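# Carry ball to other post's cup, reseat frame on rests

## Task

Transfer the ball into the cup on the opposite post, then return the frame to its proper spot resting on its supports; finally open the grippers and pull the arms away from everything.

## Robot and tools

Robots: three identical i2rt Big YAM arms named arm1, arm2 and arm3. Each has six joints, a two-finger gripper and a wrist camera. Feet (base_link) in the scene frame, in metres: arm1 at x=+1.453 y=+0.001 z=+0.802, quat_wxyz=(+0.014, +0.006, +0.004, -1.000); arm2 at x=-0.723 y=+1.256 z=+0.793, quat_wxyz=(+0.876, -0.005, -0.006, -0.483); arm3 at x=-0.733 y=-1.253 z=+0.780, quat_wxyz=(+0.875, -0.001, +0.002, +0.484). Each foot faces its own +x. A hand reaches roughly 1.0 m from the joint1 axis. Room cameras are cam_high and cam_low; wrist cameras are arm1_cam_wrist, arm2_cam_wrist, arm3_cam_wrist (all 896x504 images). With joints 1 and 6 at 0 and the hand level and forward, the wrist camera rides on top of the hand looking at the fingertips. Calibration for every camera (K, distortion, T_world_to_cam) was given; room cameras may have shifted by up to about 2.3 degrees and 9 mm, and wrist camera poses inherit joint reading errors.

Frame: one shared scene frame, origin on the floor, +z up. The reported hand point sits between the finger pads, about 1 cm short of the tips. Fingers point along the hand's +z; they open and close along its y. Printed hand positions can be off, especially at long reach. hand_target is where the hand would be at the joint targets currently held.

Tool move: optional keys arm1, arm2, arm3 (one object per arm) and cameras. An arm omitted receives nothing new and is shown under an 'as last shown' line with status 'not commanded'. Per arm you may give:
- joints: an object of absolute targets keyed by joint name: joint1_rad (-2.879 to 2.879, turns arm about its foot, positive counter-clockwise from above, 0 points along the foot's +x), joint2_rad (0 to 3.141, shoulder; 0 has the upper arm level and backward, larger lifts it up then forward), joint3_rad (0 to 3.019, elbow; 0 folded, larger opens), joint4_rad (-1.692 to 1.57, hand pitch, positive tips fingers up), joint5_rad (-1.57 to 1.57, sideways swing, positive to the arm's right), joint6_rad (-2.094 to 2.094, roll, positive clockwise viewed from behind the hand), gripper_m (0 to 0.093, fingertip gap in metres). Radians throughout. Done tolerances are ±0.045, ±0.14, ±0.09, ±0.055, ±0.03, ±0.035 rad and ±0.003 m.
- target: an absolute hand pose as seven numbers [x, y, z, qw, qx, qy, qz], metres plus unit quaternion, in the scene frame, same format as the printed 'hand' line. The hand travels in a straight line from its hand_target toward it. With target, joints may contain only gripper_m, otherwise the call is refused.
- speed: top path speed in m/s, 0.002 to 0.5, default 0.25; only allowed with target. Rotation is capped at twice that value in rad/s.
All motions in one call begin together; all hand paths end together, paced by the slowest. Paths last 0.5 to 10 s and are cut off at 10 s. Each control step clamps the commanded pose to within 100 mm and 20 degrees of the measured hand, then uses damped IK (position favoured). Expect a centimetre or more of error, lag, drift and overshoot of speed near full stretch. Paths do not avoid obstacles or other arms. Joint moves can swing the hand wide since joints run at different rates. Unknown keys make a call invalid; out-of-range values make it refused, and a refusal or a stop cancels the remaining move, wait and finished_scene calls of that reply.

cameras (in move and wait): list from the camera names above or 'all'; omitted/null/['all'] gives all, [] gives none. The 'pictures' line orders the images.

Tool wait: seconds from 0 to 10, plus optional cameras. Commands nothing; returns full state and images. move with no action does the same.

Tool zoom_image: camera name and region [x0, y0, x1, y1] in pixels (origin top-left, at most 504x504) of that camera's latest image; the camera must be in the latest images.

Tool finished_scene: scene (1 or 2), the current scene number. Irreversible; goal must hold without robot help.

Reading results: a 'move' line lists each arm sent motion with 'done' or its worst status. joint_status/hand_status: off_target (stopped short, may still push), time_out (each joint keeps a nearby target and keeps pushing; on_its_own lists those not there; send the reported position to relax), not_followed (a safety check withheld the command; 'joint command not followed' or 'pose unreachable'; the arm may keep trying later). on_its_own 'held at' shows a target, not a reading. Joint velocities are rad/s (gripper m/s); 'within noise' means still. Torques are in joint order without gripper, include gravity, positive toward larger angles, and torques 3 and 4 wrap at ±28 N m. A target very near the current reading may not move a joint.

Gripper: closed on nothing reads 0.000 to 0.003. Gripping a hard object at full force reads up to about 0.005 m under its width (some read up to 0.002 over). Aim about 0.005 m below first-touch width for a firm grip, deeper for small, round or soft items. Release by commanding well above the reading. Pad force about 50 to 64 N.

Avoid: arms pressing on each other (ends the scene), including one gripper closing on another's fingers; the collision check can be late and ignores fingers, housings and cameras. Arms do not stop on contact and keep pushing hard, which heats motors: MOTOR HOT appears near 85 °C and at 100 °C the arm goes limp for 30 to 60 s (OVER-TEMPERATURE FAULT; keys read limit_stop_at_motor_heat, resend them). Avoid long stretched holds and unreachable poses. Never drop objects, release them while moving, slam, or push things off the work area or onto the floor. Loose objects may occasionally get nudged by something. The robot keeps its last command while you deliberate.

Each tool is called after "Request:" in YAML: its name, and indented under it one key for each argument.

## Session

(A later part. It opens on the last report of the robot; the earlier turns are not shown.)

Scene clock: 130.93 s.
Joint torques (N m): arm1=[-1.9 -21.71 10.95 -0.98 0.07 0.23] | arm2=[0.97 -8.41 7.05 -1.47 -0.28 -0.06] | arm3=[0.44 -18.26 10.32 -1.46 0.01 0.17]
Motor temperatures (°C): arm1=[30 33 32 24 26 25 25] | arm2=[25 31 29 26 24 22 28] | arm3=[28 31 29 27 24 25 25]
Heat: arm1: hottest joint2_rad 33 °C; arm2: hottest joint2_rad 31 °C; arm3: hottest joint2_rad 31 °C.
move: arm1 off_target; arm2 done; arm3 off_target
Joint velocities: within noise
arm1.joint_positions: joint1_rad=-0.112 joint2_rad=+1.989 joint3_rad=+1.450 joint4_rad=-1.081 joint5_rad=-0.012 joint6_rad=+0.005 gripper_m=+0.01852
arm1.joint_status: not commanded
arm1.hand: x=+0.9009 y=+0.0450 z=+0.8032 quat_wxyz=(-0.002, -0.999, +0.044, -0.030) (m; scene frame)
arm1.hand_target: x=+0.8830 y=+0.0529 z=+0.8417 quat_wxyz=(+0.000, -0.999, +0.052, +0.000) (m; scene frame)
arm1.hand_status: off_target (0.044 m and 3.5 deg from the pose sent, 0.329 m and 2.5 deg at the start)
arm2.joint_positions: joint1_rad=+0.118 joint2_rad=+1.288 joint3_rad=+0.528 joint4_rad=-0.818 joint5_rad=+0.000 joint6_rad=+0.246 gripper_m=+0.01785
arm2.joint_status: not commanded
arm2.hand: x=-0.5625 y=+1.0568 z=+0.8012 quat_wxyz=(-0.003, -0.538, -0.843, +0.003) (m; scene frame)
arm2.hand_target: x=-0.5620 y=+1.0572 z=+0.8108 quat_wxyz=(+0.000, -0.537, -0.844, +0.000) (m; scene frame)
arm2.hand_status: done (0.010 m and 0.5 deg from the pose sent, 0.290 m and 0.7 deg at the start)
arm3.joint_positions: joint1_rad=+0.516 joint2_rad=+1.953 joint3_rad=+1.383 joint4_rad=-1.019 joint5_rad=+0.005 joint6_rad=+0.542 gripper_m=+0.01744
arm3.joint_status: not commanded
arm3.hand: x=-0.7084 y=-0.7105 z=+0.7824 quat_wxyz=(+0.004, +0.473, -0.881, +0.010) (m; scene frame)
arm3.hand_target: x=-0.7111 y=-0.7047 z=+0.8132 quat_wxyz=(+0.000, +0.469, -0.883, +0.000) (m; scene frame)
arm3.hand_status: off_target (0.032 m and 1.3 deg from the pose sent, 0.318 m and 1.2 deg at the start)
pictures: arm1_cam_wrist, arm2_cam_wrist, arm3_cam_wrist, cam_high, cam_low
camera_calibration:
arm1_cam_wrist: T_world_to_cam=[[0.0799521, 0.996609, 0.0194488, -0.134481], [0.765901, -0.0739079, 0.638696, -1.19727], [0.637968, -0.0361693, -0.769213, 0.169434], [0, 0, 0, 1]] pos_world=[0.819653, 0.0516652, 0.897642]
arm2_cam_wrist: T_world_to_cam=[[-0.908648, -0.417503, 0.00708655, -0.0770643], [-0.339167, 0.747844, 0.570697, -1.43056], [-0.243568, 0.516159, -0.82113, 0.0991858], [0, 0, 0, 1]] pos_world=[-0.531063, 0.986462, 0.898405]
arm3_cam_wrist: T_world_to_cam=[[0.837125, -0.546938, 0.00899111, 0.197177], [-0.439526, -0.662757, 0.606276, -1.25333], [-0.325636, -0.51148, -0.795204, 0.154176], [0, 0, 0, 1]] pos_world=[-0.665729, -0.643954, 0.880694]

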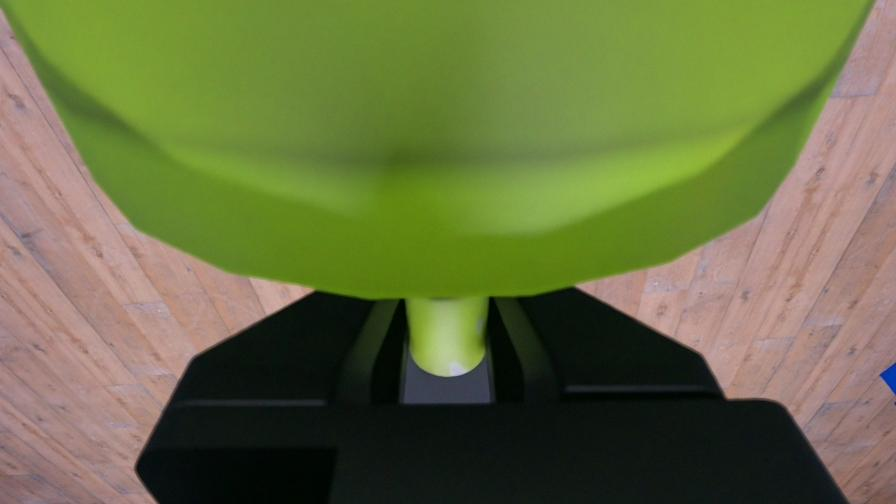

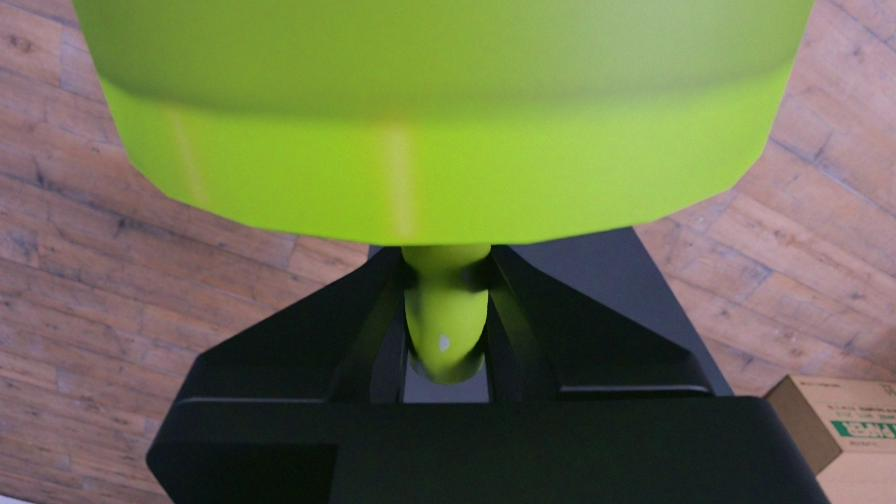

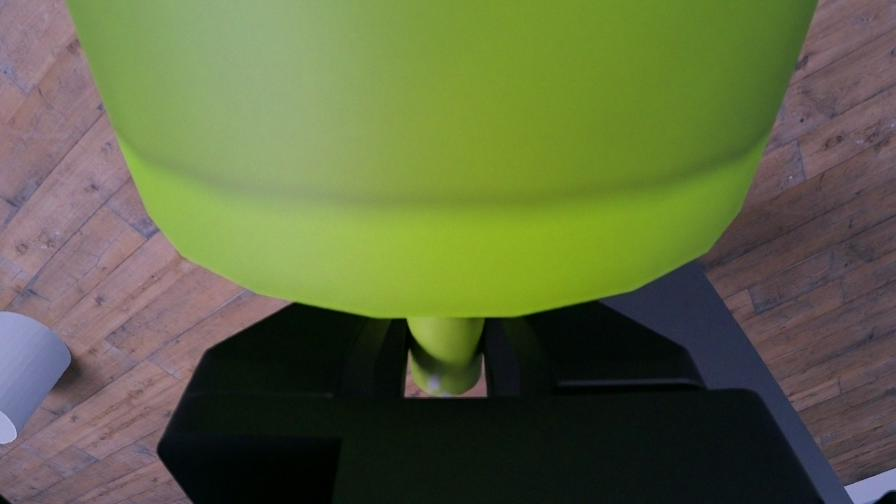

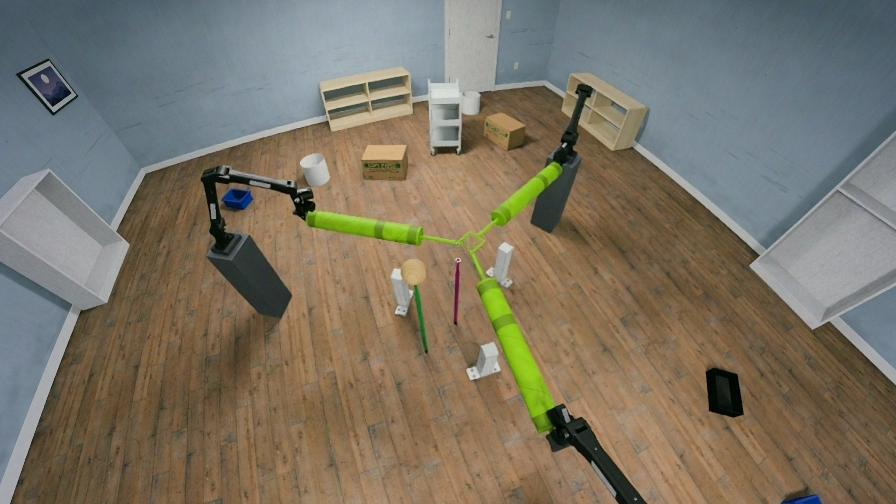

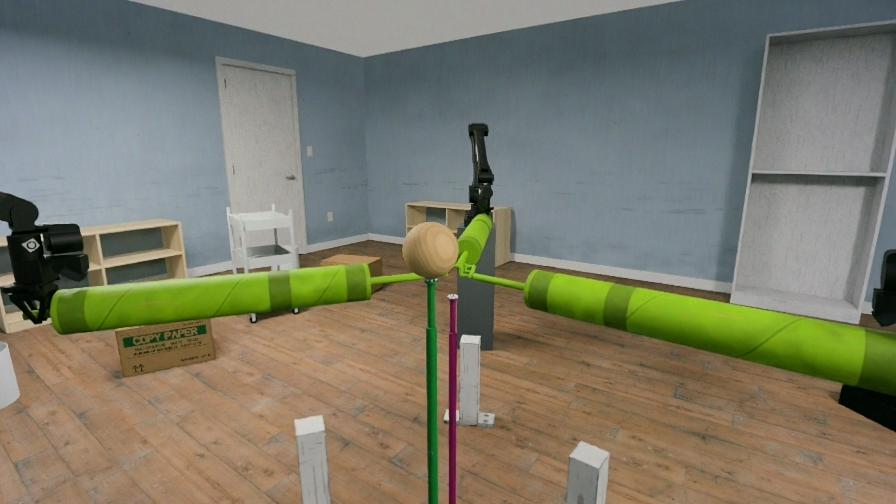

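Request:
move:
  arm1: {"target":[0.9714,-0.167,0.842,0,0.9986,-0.052,0],"speed":0.1}
  arm2: {"target":[-0.472,0.8372,0.8183,0,0.537,0.844,0],"speed":0.1}
  arm3: {"target":[-0.621,-0.9243,0.82,0,0.469,-0.883,0],"speed":0.1}

Request:
zoom_image:
  camera: "cam_low"
  region: [370, 200, 540, 340]

Request:
zoom_image:
  camera: "cam_high"
  region: [380, 210, 520, 330]

Scene clock: 144.13 s.
Joint torques (N m): arm1=[-0.91 -20.07 7.87 0.32 0.56 0.38] | arm2=[1.85 -14.92 9.62 -0.94 -0.42 0.02] | arm3=[-1.44 -11.22 7.34 -0.2 0.05 -0.04]
Motor temperatures (°C): arm1=[30 34 35 24 26 25 25] | arm2=[25 30 30 26 24 22 28] | arm3=[28 31 31 27 24 25 26]
Heat: arm1: hottest joint3_rad 35 °C; arm2: hottest joint2_rad 30 °C; arm3: hottest joint2_rad 31 °C.
move: arm1 off_target; arm2 off_target; arm3 off_target
Joint velocities: within noise
arm1.joint_positions: joint1_rad=+0.306 joint2_rad=+1.850 joint3_rad=+1.262 joint4_rad=-1.036 joint5_rad=-0.020 joint6_rad=+0.417 gripper_m=+0.01852
arm1.joint_status: not commanded
arm1.hand: x=+0.9845 y=-0.1651 z=+0.8134 quat_wxyz=(+0.005, -0.999, +0.042, -0.033) (m; scene frame)
arm1.hand_target: x=+0.9721 y=-0.1668 z=+0.8417 quat_wxyz=(+0.000, -0.999, +0.052, +0.000) (m; scene frame)
arm1.hand_status: off_target (0.032 m and 4.0 deg from the pose sent, 0.227 m and 3.5 deg at the start)
arm2.joint_positions: joint1_rad=-0.031 joint2_rad=+1.794 joint3_rad=+1.160 joint4_rad=-0.946 joint5_rad=+0.005 joint6_rad=+0.099 gripper_m=+0.01785
arm2.joint_status: not commanded
arm2.hand: x=-0.4827 y=+0.8442 z=+0.8133 quat_wxyz=(-0.001, -0.539, -0.842, +0.005) (m; scene frame)
arm2.hand_target: x=-0.4721 y=+0.8375 z=+0.8183 quat_wxyz=(-0.001, -0.537, -0.844, +0.000) (m; scene frame)
arm2.hand_status: off_target (0.014 m and 0.6 deg from the pose sent, 0.238 m and 0.6 deg at the start)
arm3.joint_positions: joint1_rad=+0.249 joint2_rad=+1.479 joint3_rad=+0.803 joint4_rad=-0.913 joint5_rad=+0.003 joint6_rad=+0.274 gripper_m=+0.01744
arm3.joint_status: not commanded
arm3.hand: x=-0.6261 y=-0.9219 z=+0.8072 quat_wxyz=(+0.008, +0.474, -0.881, +0.008) (m; scene frame)
arm3.hand_target: x=-0.6212 y=-0.9243 z=+0.8194 quat_wxyz=(+0.000, +0.469, -0.883, +0.000) (m; scene frame)
arm3.hand_status: off_target (0.014 m and 1.4 deg from the pose sent, 0.234 m and 1.3 deg at the start)
pictures: arm1_cam_wrist, arm2_cam_wrist, arm3_cam_wrist, cam_high, cam_low
camera_calibration:
arm1_cam_wrist: T_world_to_cam=[[0.074925, 0.996619, 0.0337089, 0.0615173], [0.760969, -0.0789899, 0.643962, -1.28361], [0.644447, -0.0225975, -0.764315, 0.108214], [0, 0, 0, 1]] pos_world=[0.902442, -0.160256, 0.907234]
arm2_cam_wrist: T_world_to_cam=[[-0.909247, -0.4161, 0.0113897, -0.0984087], [-0.335502, 0.748775, 0.571641, -1.25118], [-0.246388, 0.515942, -0.820424, 0.236539], [0, 0, 0, 1]] pos_world=[-0.45097, 0.773861, 0.910408]
arm3_cam_wrist: T_world_to_cam=[[0.837958, -0.545727, 0.00297505, 0.0188622], [-0.43414, -0.663294, 0.60956, -1.37203], [-0.33068, -0.512077, -0.792734, 0.086927], [0, 0, 0, 1]] pos_world=[-0.582714, -0.855252, 0.905189]

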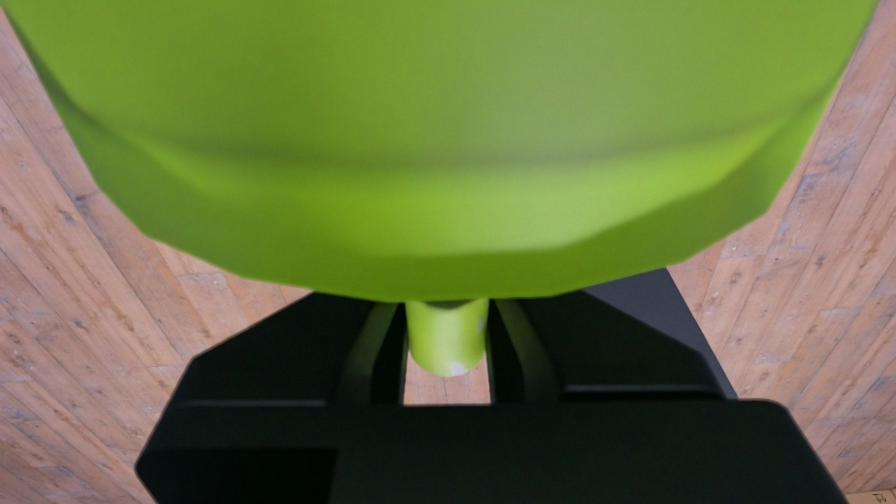

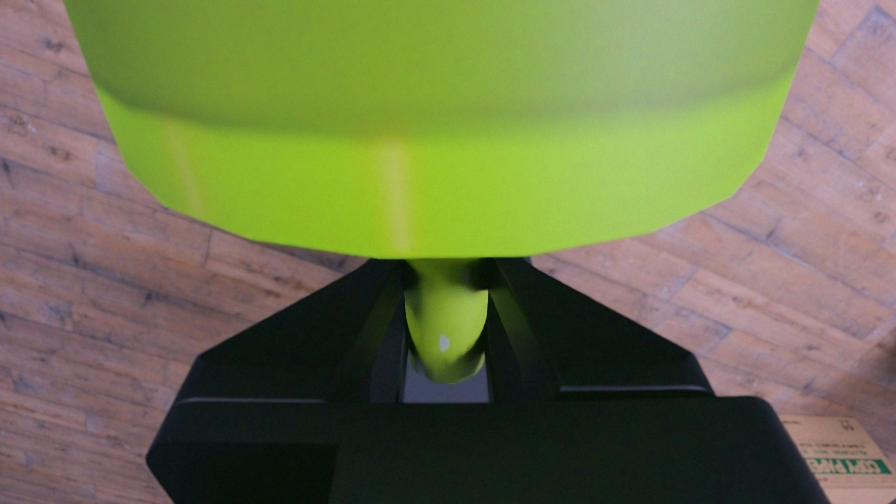

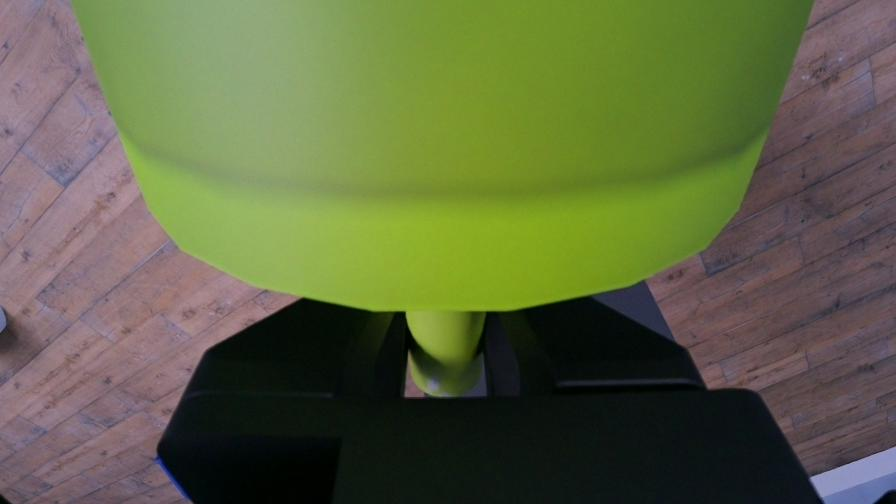

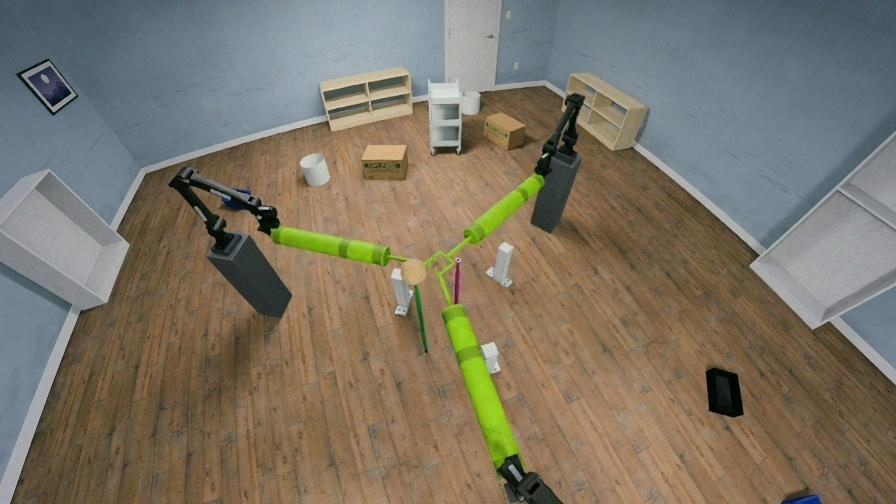

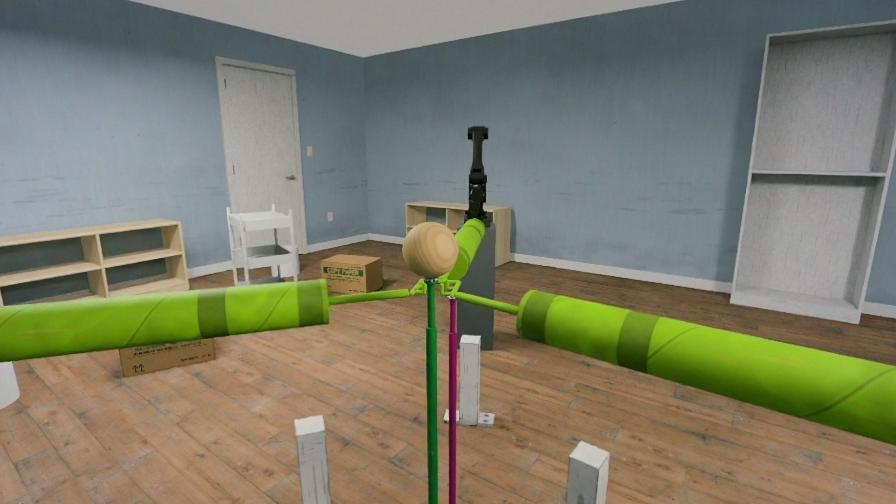

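Scaled by 2.965 from the camera's 896x504 image, which has a finer 1280x720 frame.

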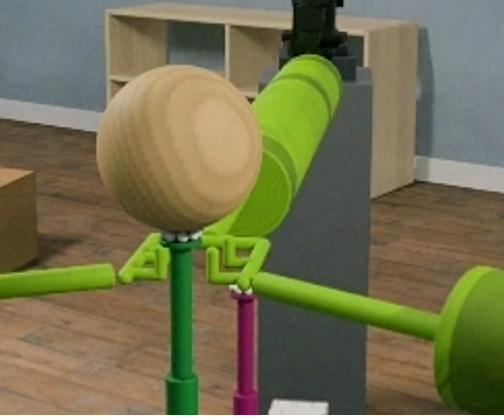

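Scaled by 3.600 from the camera's 896x504 image, which has a finer 1280x720 frame.

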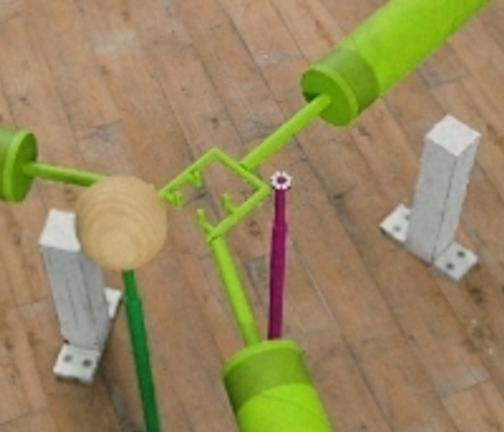

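Request:
move:
  arm1: {"target":[1.0114,-0.215,0.842,0,0.9986,-0.052,0],"speed":0.08}
  arm2: {"target":[-0.432,0.7892,0.820,0,0.537,0.844,0],"speed":0.08}
  arm3: {"target":[-0.581,-0.9723,0.818,0,0.469,-0.883,0],"speed":0.08}
  cameras: ["cam_low","cam_high"]

Request:
zoom_image:
  camera: "cam_low"
  region: [370, 220, 510, 340]

Request:
zoom_image:
  camera: "cam_high"
  region: [380, 240, 480, 330]

Scene clock: 171.93 s.
Joint torques (N m): arm1=[-0.5 -19.37 7.62 0.31 0.61 0.45] | arm2=[3.25 -17.32 10.35 -1.02 -0.34 0.21] | arm3=[-1.44 -9.93 7.68 0.05 0.02 -0.01]
Motor temperatures (°C): arm1=[30 38 34 24 26 25 26] | arm2=[25 30 38 26 24 22 28] | arm3=[27 32 30 27 24 25 26]
Heat: arm1: hottest joint2_rad 38 °C; arm2: hottest joint3_rad 38 °C; arm3: hottest joint2_rad 32 °C.
move: arm1 off_target; arm2 off_target; arm3 off_target
Joint velocities: within noise
arm1.joint_positions: joint1_rad=+0.421 joint2_rad=+1.808 joint3_rad=+1.204 joint4_rad=-1.015 joint5_rad=-0.020 joint6_rad=+0.530 gripper_m=+0.01852
arm1.joint_status: not commanded
arm1.hand: x=+1.0222 y=-0.2103 z=+0.8148 quat_wxyz=(+0.007, -0.999, +0.041, -0.032) (m; scene frame)
arm1.hand_target: x=+1.0120 y=-0.2149 z=+0.8417 quat_wxyz=(-0.001, -0.999, +0.052, +0.000) (m; scene frame)
arm1.hand_status: off_target (0.030 m and 4.0 deg from the pose sent, 0.063 m and 4.0 deg at the start)
arm2.joint_positions: joint1_rad=-0.028 joint2_rad=+1.926 joint3_rad=+1.366 joint4_rad=-1.023 joint5_rad=+0.003 joint6_rad=+0.098 gripper_m=+0.01785
arm2.joint_status: not commanded
arm2.hand: x=-0.4502 y=+0.7933 z=+0.8150 quat_wxyz=(+0.000, -0.537, -0.844, +0.003) (m; scene frame)
arm2.hand_target: x=-0.4323 y=+0.7899 z=+0.8201 quat_wxyz=(-0.001, -0.537, -0.844, +0.000) (m; scene frame)
arm2.hand_status: off_target (0.019 m and 0.4 deg from the pose sent, 0.075 m and 0.7 deg at the start)
arm3.joint_positions: joint1_rad=+0.081 joint2_rad=+1.406 joint3_rad=+0.721 joint4_rad=-0.912 joint5_rad=+0.003 joint6_rad=+0.103 gripper_m=+0.01744
arm3.joint_status: not commanded
arm3.hand: x=-0.5868 y=-0.9727 z=+0.8062 quat_wxyz=(+0.012, +0.475, -0.880, +0.009) (m; scene frame)
arm3.hand_target: x=-0.5811 y=-0.9724 z=+0.8175 quat_wxyz=(+0.000, +0.469, -0.883, +0.000) (m; scene frame)
arm3.hand_status: off_target (0.013 m and 1.9 deg from the pose sent, 0.069 m and 1.4 deg at the start)
pictures: cam_high, cam_low

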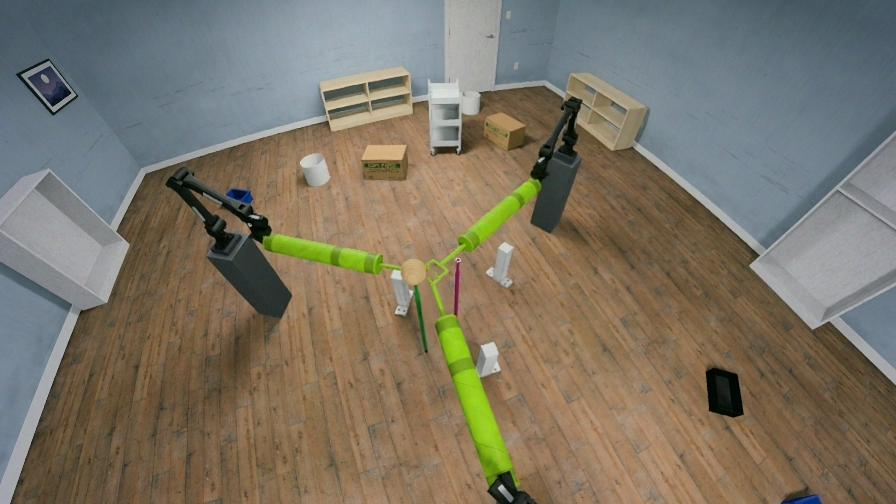

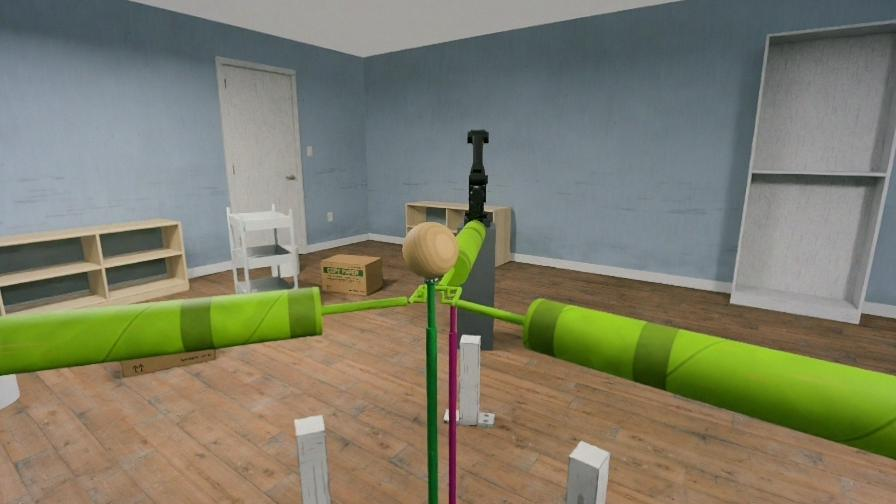

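Scaled by 3.600 from the camera's 896x504 image, which has a finer 1280x720 frame.

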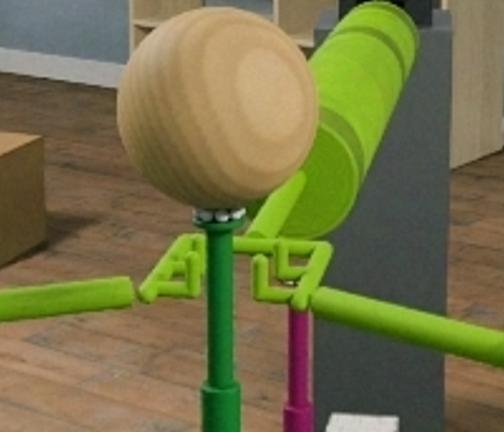

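Scaled by 5.040 from the camera's 896x504 image, which has a finer 1280x720 frame.

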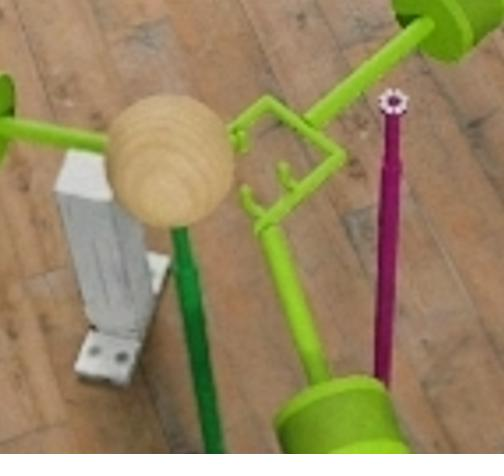

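Request:
move:
  arm1: {"target":[1.034,-0.2484,0.842,0,0.9986,-0.052,0],"speed":0.06}
  arm2: {"target":[-0.407,0.7558,0.820,0,0.537,0.844,0],"speed":0.06}
  arm3: {"target":[-0.5584,-1.0057,0.818,0,0.469,-0.883,0],"speed":0.06}
  cameras: ["cam_low","cam_high"]

Request:
zoom_image:
  camera: "cam_low"
  region: [390, 250, 480, 330]

Request:
zoom_image:
  camera: "cam_high"
  region: [380, 240, 480, 330]

Scene clock: 194.03 s.
Joint torques (N m): arm1=[-0.56 -19.25 7.65 0.28 0.66 0.44] | arm2=[3.49 -18.9 10.88 -0.99 -0.35 0.26] | arm3=[-1.49 -9.11 7.9 -0.03 -0.01 -0.01]
Motor temperatures (°C): arm1=[30 39 35 24 26 25 26] | arm2=[25 31 39 26 24 22 29] | arm3=[27 30 31 27 23 25 26]
Heat: arm1: hottest joint2_rad 39 °C; arm2: hottest joint3_rad 39 °C; arm3: hottest joint3_rad 31 °C.
move: arm1 off_target; arm2 off_target; arm3 off_target
Joint velocities: within noise
arm1.joint_positions: joint1_rad=+0.504 joint2_rad=+1.799 joint3_rad=+1.190 joint4_rad=-1.011 joint5_rad=-0.020 joint6_rad=+0.613 gripper_m=+0.01852
arm1.joint_status: not commanded
arm1.hand: x=+1.0450 y=-0.2433 z=+0.8148 quat_wxyz=(+0.010, -0.999, +0.041, -0.032) (m; scene frame)
arm1.hand_target: x=+1.0345 y=-0.2481 z=+0.8416 quat_wxyz=(+0.000, -0.999, +0.052, +0.000) (m; scene frame)
arm1.hand_status: off_target (0.030 m and 4.0 deg from the pose sent, 0.048 m and 4.0 deg at the start)
arm2.joint_positions: joint1_rad=-0.025 joint2_rad=+2.019 joint3_rad=+1.516 joint4_rad=-1.085 joint5_rad=+0.003 joint6_rad=+0.099 gripper_m=+0.01785
arm2.joint_status: not commanded
arm2.hand: x=-0.4284 y=+0.7596 z=+0.8148 quat_wxyz=(+0.001, -0.536, -0.844, +0.002) (m; scene frame)
arm2.hand_target: x=-0.4074 y=+0.7567 z=+0.8201 quat_wxyz=(-0.001, -0.537, -0.844, +0.000) (m; scene frame)
arm2.hand_status: off_target (0.022 m and 0.3 deg from the pose sent, 0.057 m and 0.4 deg at the start)
arm3.joint_positions: joint1_rad=-0.036 joint2_rad=+1.360 joint3_rad=+0.677 joint4_rad=-0.912 joint5_rad=+0.003 joint6_rad=-0.015 gripper_m=+0.01744
arm3.joint_status: not commanded
arm3.hand: x=-0.5645 y=-1.0059 z=+0.8063 quat_wxyz=(+0.012, +0.475, -0.880, +0.008) (m; scene frame)
arm3.hand_target: x=-0.5585 y=-1.0057 z=+0.8176 quat_wxyz=(+0.000, +0.469, -0.883, +0.000) (m; scene frame)
arm3.hand_status: off_target (0.013 m and 1.8 deg from the pose sent, 0.045 m and 1.8 deg at the start)
pictures: cam_high, cam_low

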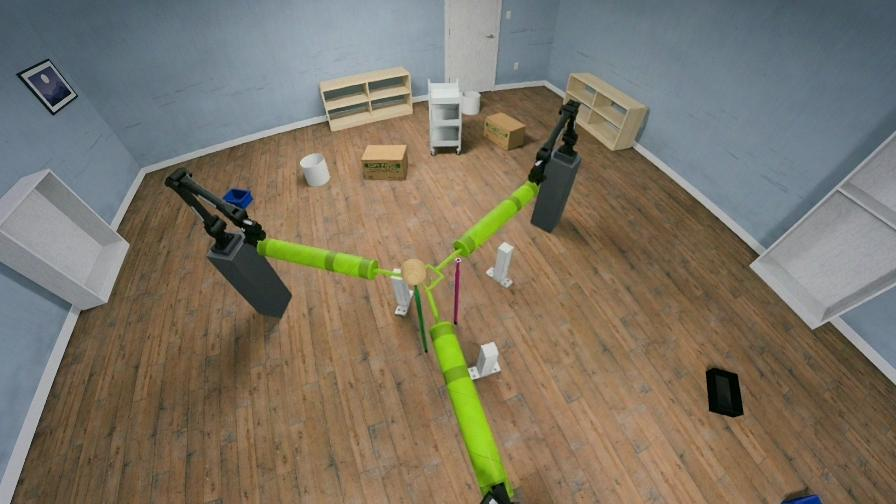

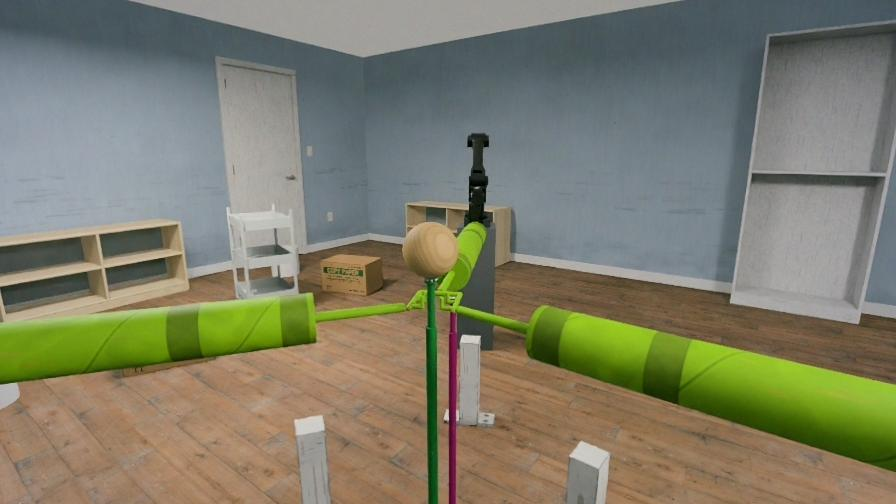

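Scaled by 5.600 from the camera's 896x504 image, which has a finer 1280x720 frame.

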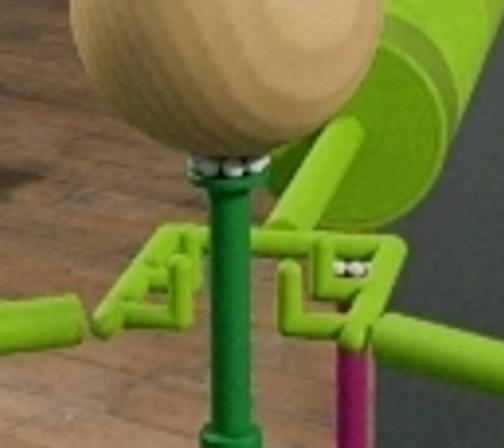

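Scaled by 5.040 from the camera's 896x504 image, which has a finer 1280x720 frame.

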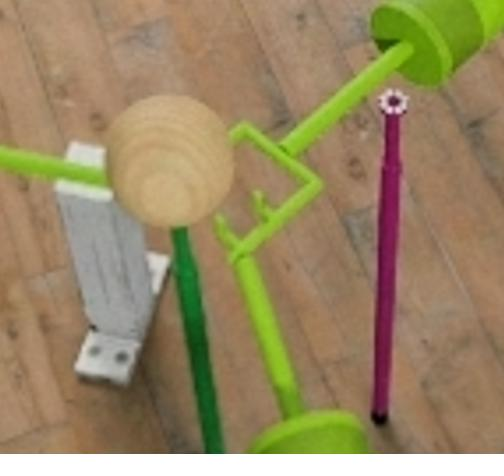

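Request:
move:
  arm1: {"target":[1.054,-0.2854,0.842,0,0.9986,-0.052,0],"speed":0.06}
  arm2: {"target":[-0.385,0.7188,0.820,0,0.537,0.844,0],"speed":0.06}
  arm3: {"target":[-0.5384,-1.0427,0.818,0,0.469,-0.883,0],"speed":0.06}
  cameras: ["cam_low","cam_high"]

Request:
zoom_image:
  camera: "cam_low"
  region: [390, 250, 480, 330]

Request:
zoom_image:
  camera: "cam_high"
  region: [380, 240, 480, 330]

Scene clock: 205.40 s.
Joint torques (N m): arm1=[-0.62 -18.61 8.55 0.02 0.72 0.43] | arm2=[3.37 -20.42 11.54 -0.91 -0.35 0.24] | arm3=[-1.44 -8.59 7.84 -0.21 -0.05 0]
Motor temperatures (°C): arm1=[30 39 34 24 26 25 26] | arm2=[25 32 40 26 24 22 29] | arm3=[27 30 32 27 23 25 26]
Heat: arm1: hottest joint2_rad 39 °C; arm2: hottest joint3_rad 40 °C; arm3: hottest joint3_rad 32 °C.
move: arm1 off_target; arm2 off_target; arm3 off_target
Joint velocities: within noise
arm1.joint_positions: joint1_rad=+0.592 joint2_rad=+1.799 joint3_rad=+1.190 joint4_rad=-1.008 joint5_rad=-0.020 joint6_rad=+0.700 gripper_m=+0.01852
arm1.joint_status: not commanded
arm1.hand: x=+1.0676 y=-0.2784 z=+0.8146 quat_wxyz=(+0.011, -0.999, +0.040, -0.030) (m; scene frame)
arm1.hand_target: x=+1.0546 y=-0.2850 z=+0.8418 quat_wxyz=(-0.001, -0.999, +0.052, +0.000) (m; scene frame)
arm1.hand_status: off_target (0.031 m and 3.9 deg from the pose sent, 0.051 m and 4.0 deg at the start)
arm2.joint_positions: joint1_rad=-0.025 joint2_rad=+2.123 joint3_rad=+1.691 joint4_rad=-1.160 joint5_rad=+0.003 joint6_rad=+0.099 gripper_m=+0.01785
arm2.joint_status: not commanded
arm2.hand: x=-0.4069 y=+0.7236 z=+0.8143 quat_wxyz=(+0.004, -0.536, -0.844, +0.001) (m; scene frame)
arm2.hand_target: x=-0.3854 y=+0.7198 z=+0.8202 quat_wxyz=(-0.001, -0.537, -0.844, +0.000) (m; scene frame)
arm2.hand_status: off_target (0.023 m and 0.5 deg from the pose sent, 0.060 m and 0.3 deg at the start)
arm3.joint_positions: joint1_rad=-0.170 joint2_rad=+1.315 joint3_rad=+0.638 joint4_rad=-0.912 joint5_rad=+0.002 joint6_rad=-0.148 gripper_m=+0.01744
arm3.joint_status: not commanded
arm3.hand: x=-0.5426 y=-1.0412 z=+0.8073 quat_wxyz=(+0.010, +0.475, -0.880, +0.005) (m; scene frame)
arm3.hand_target: x=-0.5384 y=-1.0426 z=+0.8176 quat_wxyz=(+0.000, +0.469, -0.883, +0.000) (m; scene frame)
arm3.hand_status: off_target (0.012 m and 1.5 deg from the pose sent, 0.047 m and 1.8 deg at the start)
pictures: cam_high, cam_low

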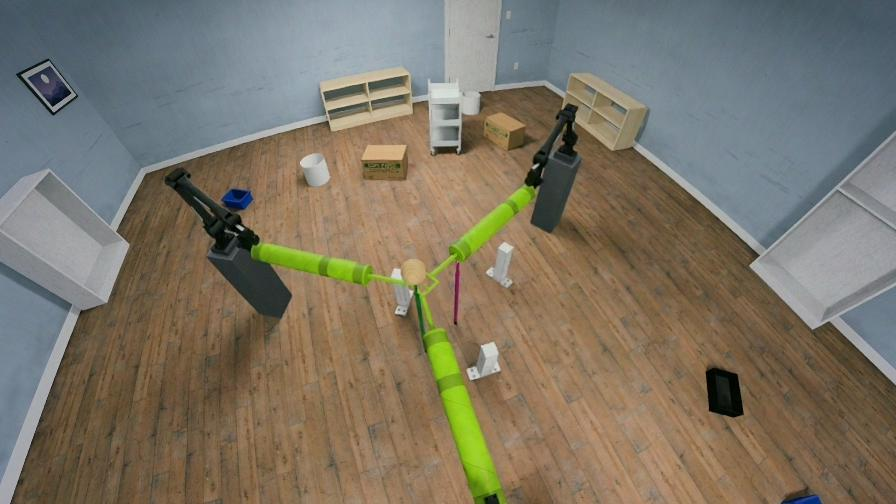

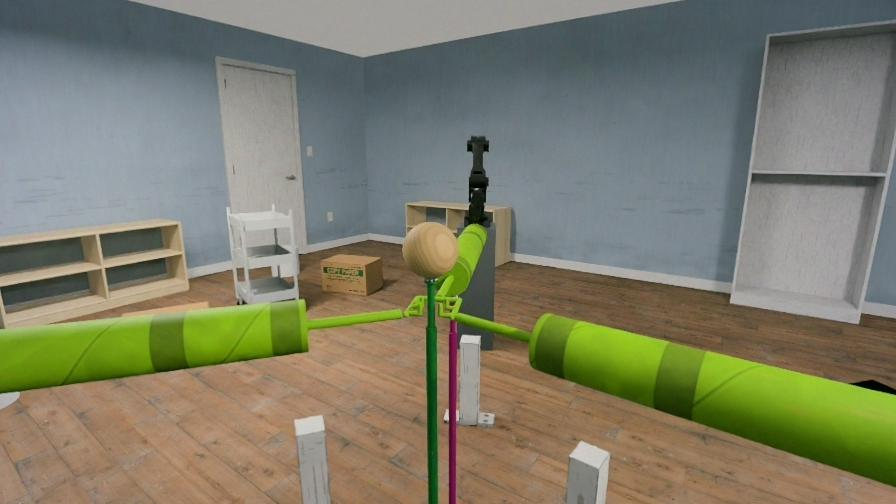

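Scaled by 5.600 from the camera's 896x504 image, which has a finer 1280x720 frame.

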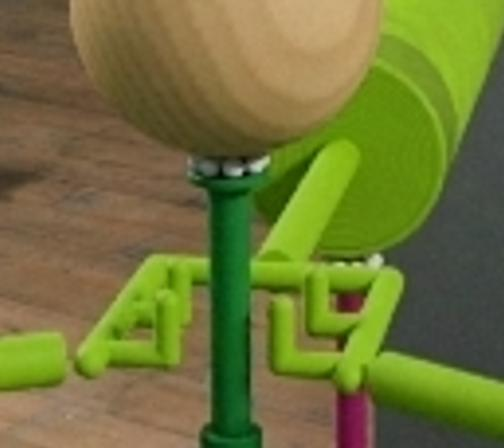

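Scaled by 5.040 from the camera's 896x504 image, which has a finer 1280x720 frame.

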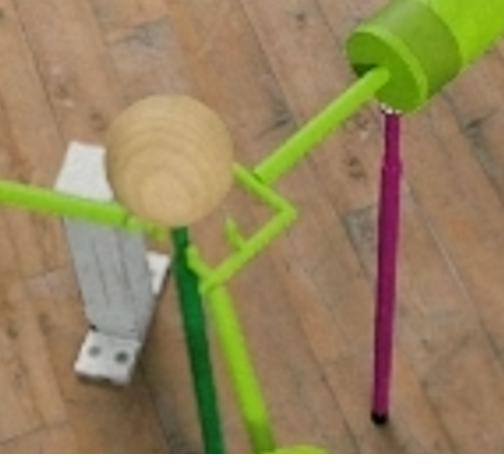

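Request:
move:
  arm1: {"target":[1.065,-0.3064,0.842,0,0.9986,-0.052,0],"speed":0.06}
  arm2: {"target":[-0.373,0.6978,0.820,0,0.537,0.844,0],"speed":0.06}
  arm3: {"target":[-0.5274,-1.0637,0.818,0,0.469,-0.883,0],"speed":0.06}
  cameras: ["cam_low","cam_high"]

Request:
zoom_image:
  camera: "cam_low"
  region: [390, 250, 480, 330]

Request:
zoom_image:
  camera: "cam_high"
  region: [380, 240, 480, 330]

Scene clock: 216.50 s.
Joint torques (N m): arm1=[-0.56 -18.02 9.5 -0.23 0.74 0.44] | arm2=[3.19 -21.54 11.9 -0.8 -0.35 0.22] | arm3=[-1.38 -8.35 7.65 -0.29 -0.11 0.01]
Motor temperatures (°C): arm1=[30 39 34 24 27 25 27] | arm2=[25 35 41 26 24 22 29] | arm3=[27 30 32 27 23 25 27]
Heat: arm1: hottest joint2_rad 39 °C; arm2: hottest joint3_rad 41 °C; arm3: hottest joint3_rad 32 °C.
move: arm1 off_target; arm2 off_target; arm3 done
Joint velocities: within noise
arm1.joint_positions: joint1_rad=+0.640 joint2_rad=+1.799 joint3_rad=+1.190 joint4_rad=-1.006 joint5_rad=-0.020 joint6_rad=+0.747 gripper_m=+0.01852
arm1.joint_status: not commanded
arm1.hand: x=+1.0809 y=-0.2967 z=+0.8145 quat_wxyz=(+0.012, -0.999, +0.040, -0.029) (m; scene frame)
arm1.hand_target: x=+1.0658 y=-0.3060 z=+0.8420 quat_wxyz=(-0.001, -0.999, +0.052, +0.000) (m; scene frame)
arm1.hand_status: off_target (0.033 m and 3.8 deg from the pose sent, 0.039 m and 3.9 deg at the start)
arm2.joint_positions: joint1_rad=-0.025 joint2_rad=+2.187 joint3_rad=+1.799 joint4_rad=-1.211 joint5_rad=+0.003 joint6_rad=+0.099 gripper_m=+0.01785
arm2.joint_status: not commanded
arm2.hand: x=-0.3952 y=+0.7039 z=+0.8130 quat_wxyz=(+0.007, -0.536, -0.844, -0.001) (m; scene frame)
arm2.hand_target: x=-0.3734 y=+0.6989 z=+0.8201 quat_wxyz=(-0.001, -0.537, -0.844, +0.000) (m; scene frame)
arm2.hand_status: off_target (0.024 m and 0.8 deg from the pose sent, 0.043 m and 0.5 deg at the start)
arm3.joint_positions: joint1_rad=-0.250 joint2_rad=+1.295 joint3_rad=+0.624 joint4_rad=-0.912 joint5_rad=+0.003 joint6_rad=-0.230 gripper_m=+0.01744
arm3.joint_status: not commanded
arm3.hand: x=-0.5296 y=-1.0606 z=+0.8083 quat_wxyz=(+0.008, +0.475, -0.880, +0.004) (m; scene frame)
arm3.hand_target: x=-0.5275 y=-1.0635 z=+0.8175 quat_wxyz=(+0.000, +0.469, -0.883, +0.000) (m; scene frame)
arm3.hand_status: done (0.010 m and 1.3 deg from the pose sent, 0.029 m and 1.5 deg at the start)
pictures: cam_high, cam_low

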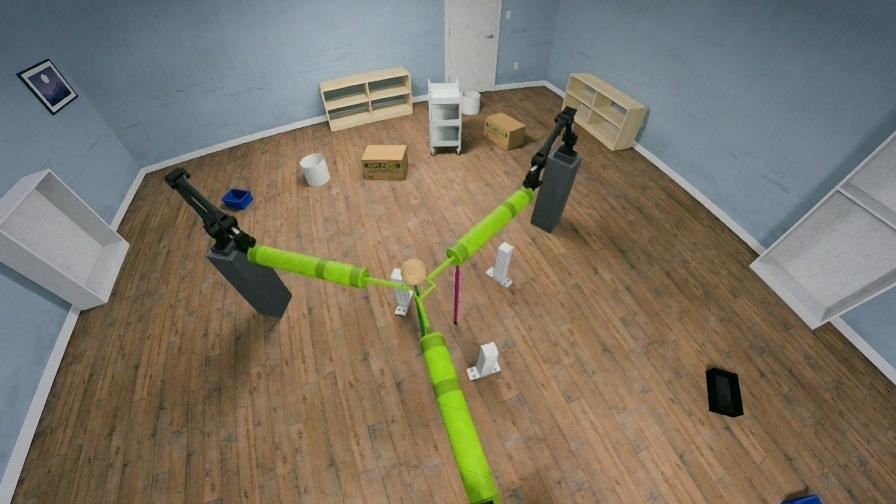

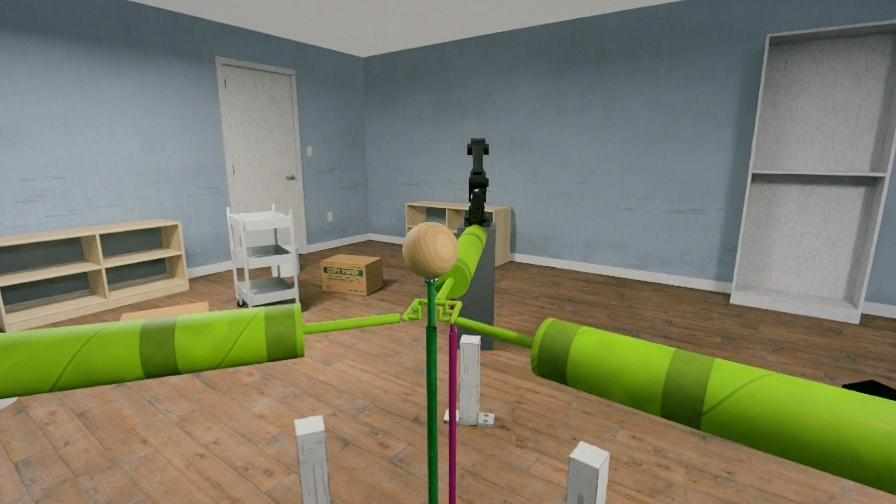

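Scaled by 5.600 from the camera's 896x504 image, which has a finer 1280x720 frame.

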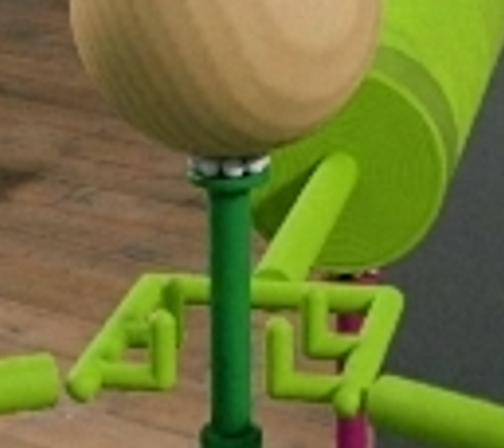

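Scaled by 5.040 from the camera's 896x504 image, which has a finer 1280x720 frame.

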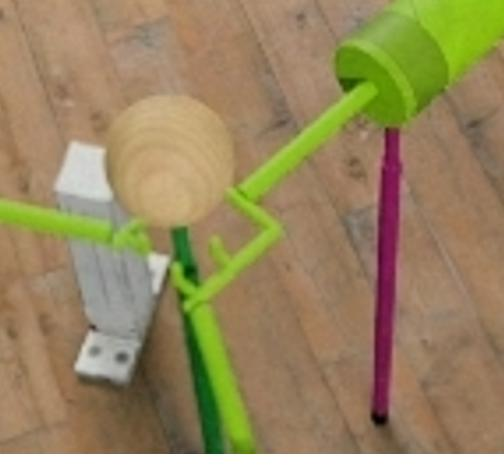

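Request:
move:
  arm1: {"target":[1.065,-0.3064,0.942,0,0.9986,-0.052,0],"speed":0.05}
  arm2: {"target":[-0.373,0.6978,0.921,0,0.537,0.844,0],"speed":0.05}
  arm3: {"target":[-0.5274,-1.0637,0.918,0,0.469,-0.883,0],"speed":0.05}
  cameras: ["cam_low","cam_high"]

Request:
zoom_image:
  camera: "cam_low"
  region: [370, 190, 500, 330]

Request:
zoom_image:
  camera: "cam_high"
  region: [370, 220, 470, 310]

Scene clock: 230.60 s.
Joint torques (N m): arm1=[-0.97 -19.14 12 -1.57 0.75 0.41] | arm2=[3.37 -27.4 12.23 -1.16 -0.68 0.2] | arm3=[-1.38 -7.88 12.29 -1.87 -0.05 0.02]
Motor temperatures (°C): arm1=[30 39 35 24 27 25 27] | arm2=[25 34 46 26 24 22 29] | arm3=[27 30 32 27 23 25 27]
Heat: arm1: hottest joint2_rad 39 °C; arm2: hottest joint3_rad 46 °C; arm3: hottest joint3_rad 32 °C.
move: arm1 off_target; arm2 off_target; arm3 off_target
Joint velocities: within noise
arm1.joint_positions: joint1_rad=+0.644 joint2_rad=+1.706 joint3_rad=+1.305 joint4_rad=-1.221 joint5_rad=-0.020 joint6_rad=+0.751 gripper_m=+0.01852
arm1.joint_status: not commanded
arm1.hand: x=+1.0785 y=-0.3012 z=+0.8969 quat_wxyz=(+0.014, -0.999, +0.040, -0.031) (m; scene frame)
arm1.hand_target: x=+1.0665 y=-0.3054 z=+0.9410 quat_wxyz=(-0.001, -0.999, +0.052, +0.000) (m; scene frame)
arm1.hand_status: off_target (0.047 m and 4.2 deg from the pose sent, 0.129 m and 3.8 deg at the start)
arm2.joint_positions: joint1_rad=-0.029 joint2_rad=+2.187 joint3_rad=+1.943 joint4_rad=-1.419 joint5_rad=+0.010 joint6_rad=+0.099 gripper_m=+0.01785
arm2.joint_status: not commanded
arm2.hand: x=-0.3980 y=+0.7018 z=+0.8667 quat_wxyz=(+0.037, -0.537, -0.842, -0.012) (m; scene frame)
arm2.hand_target: x=-0.3747 y=+0.7002 z=+0.9204 quat_wxyz=(-0.001, -0.536, -0.844, +0.000) (m; scene frame)
arm2.hand_status: off_target (0.060 m and 4.5 deg from the pose sent, 0.110 m and 0.8 deg at the start)
arm3.joint_positions: joint1_rad=-0.250 joint2_rad=+1.146 joint3_rad=+0.756 joint4_rad=-1.202 joint5_rad=+0.002 joint6_rad=-0.230 gripper_m=+0.01744
arm3.joint_status: not commanded
arm3.hand: x=-0.5328 y=-1.0633 z=+0.8907 quat_wxyz=(+0.012, +0.475, -0.880, +0.004) (m; scene frame)
arm3.hand_target: x=-0.5277 y=-1.0636 z=+0.9165 quat_wxyz=(+0.000, +0.469, -0.883, +0.000) (m; scene frame)
arm3.hand_status: off_target (0.028 m and 1.7 deg from the pose sent, 0.110 m and 1.3 deg at the start)
pictures: cam_high, cam_low

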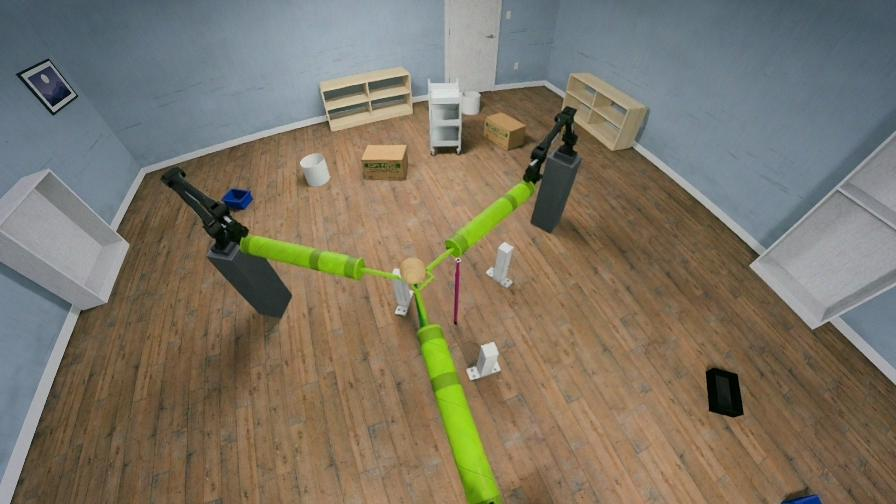

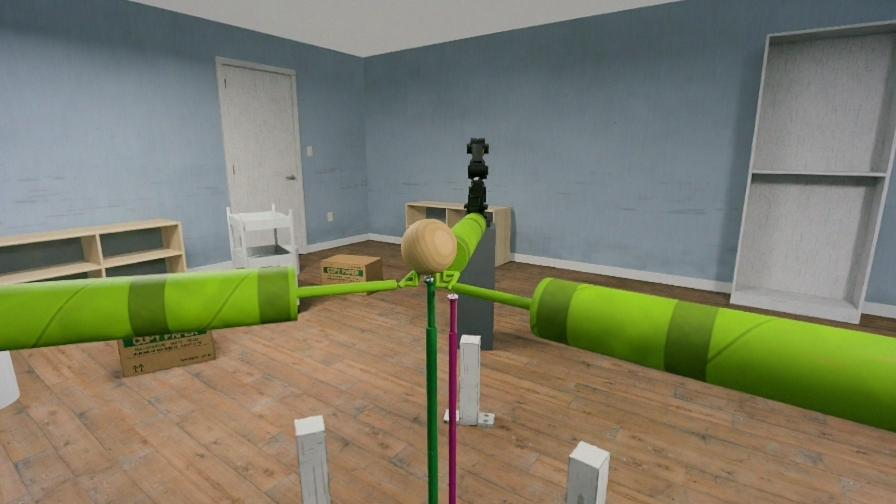

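Scaled by 3.600 from the camera's 896x504 image, which has a finer 1280x720 frame.

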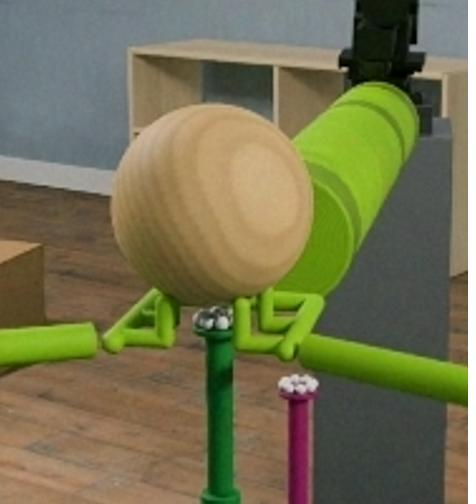

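Scaled by 5.040 from the camera's 896x504 image, which has a finer 1280x720 frame.

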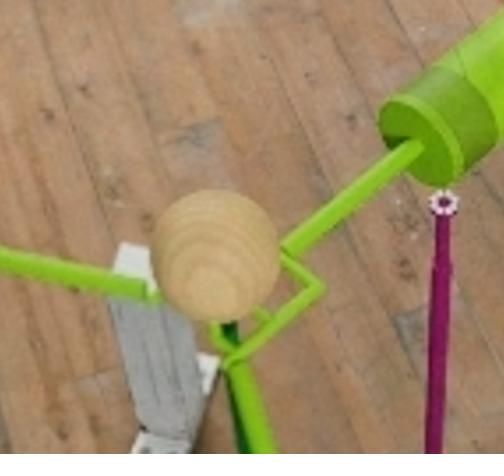

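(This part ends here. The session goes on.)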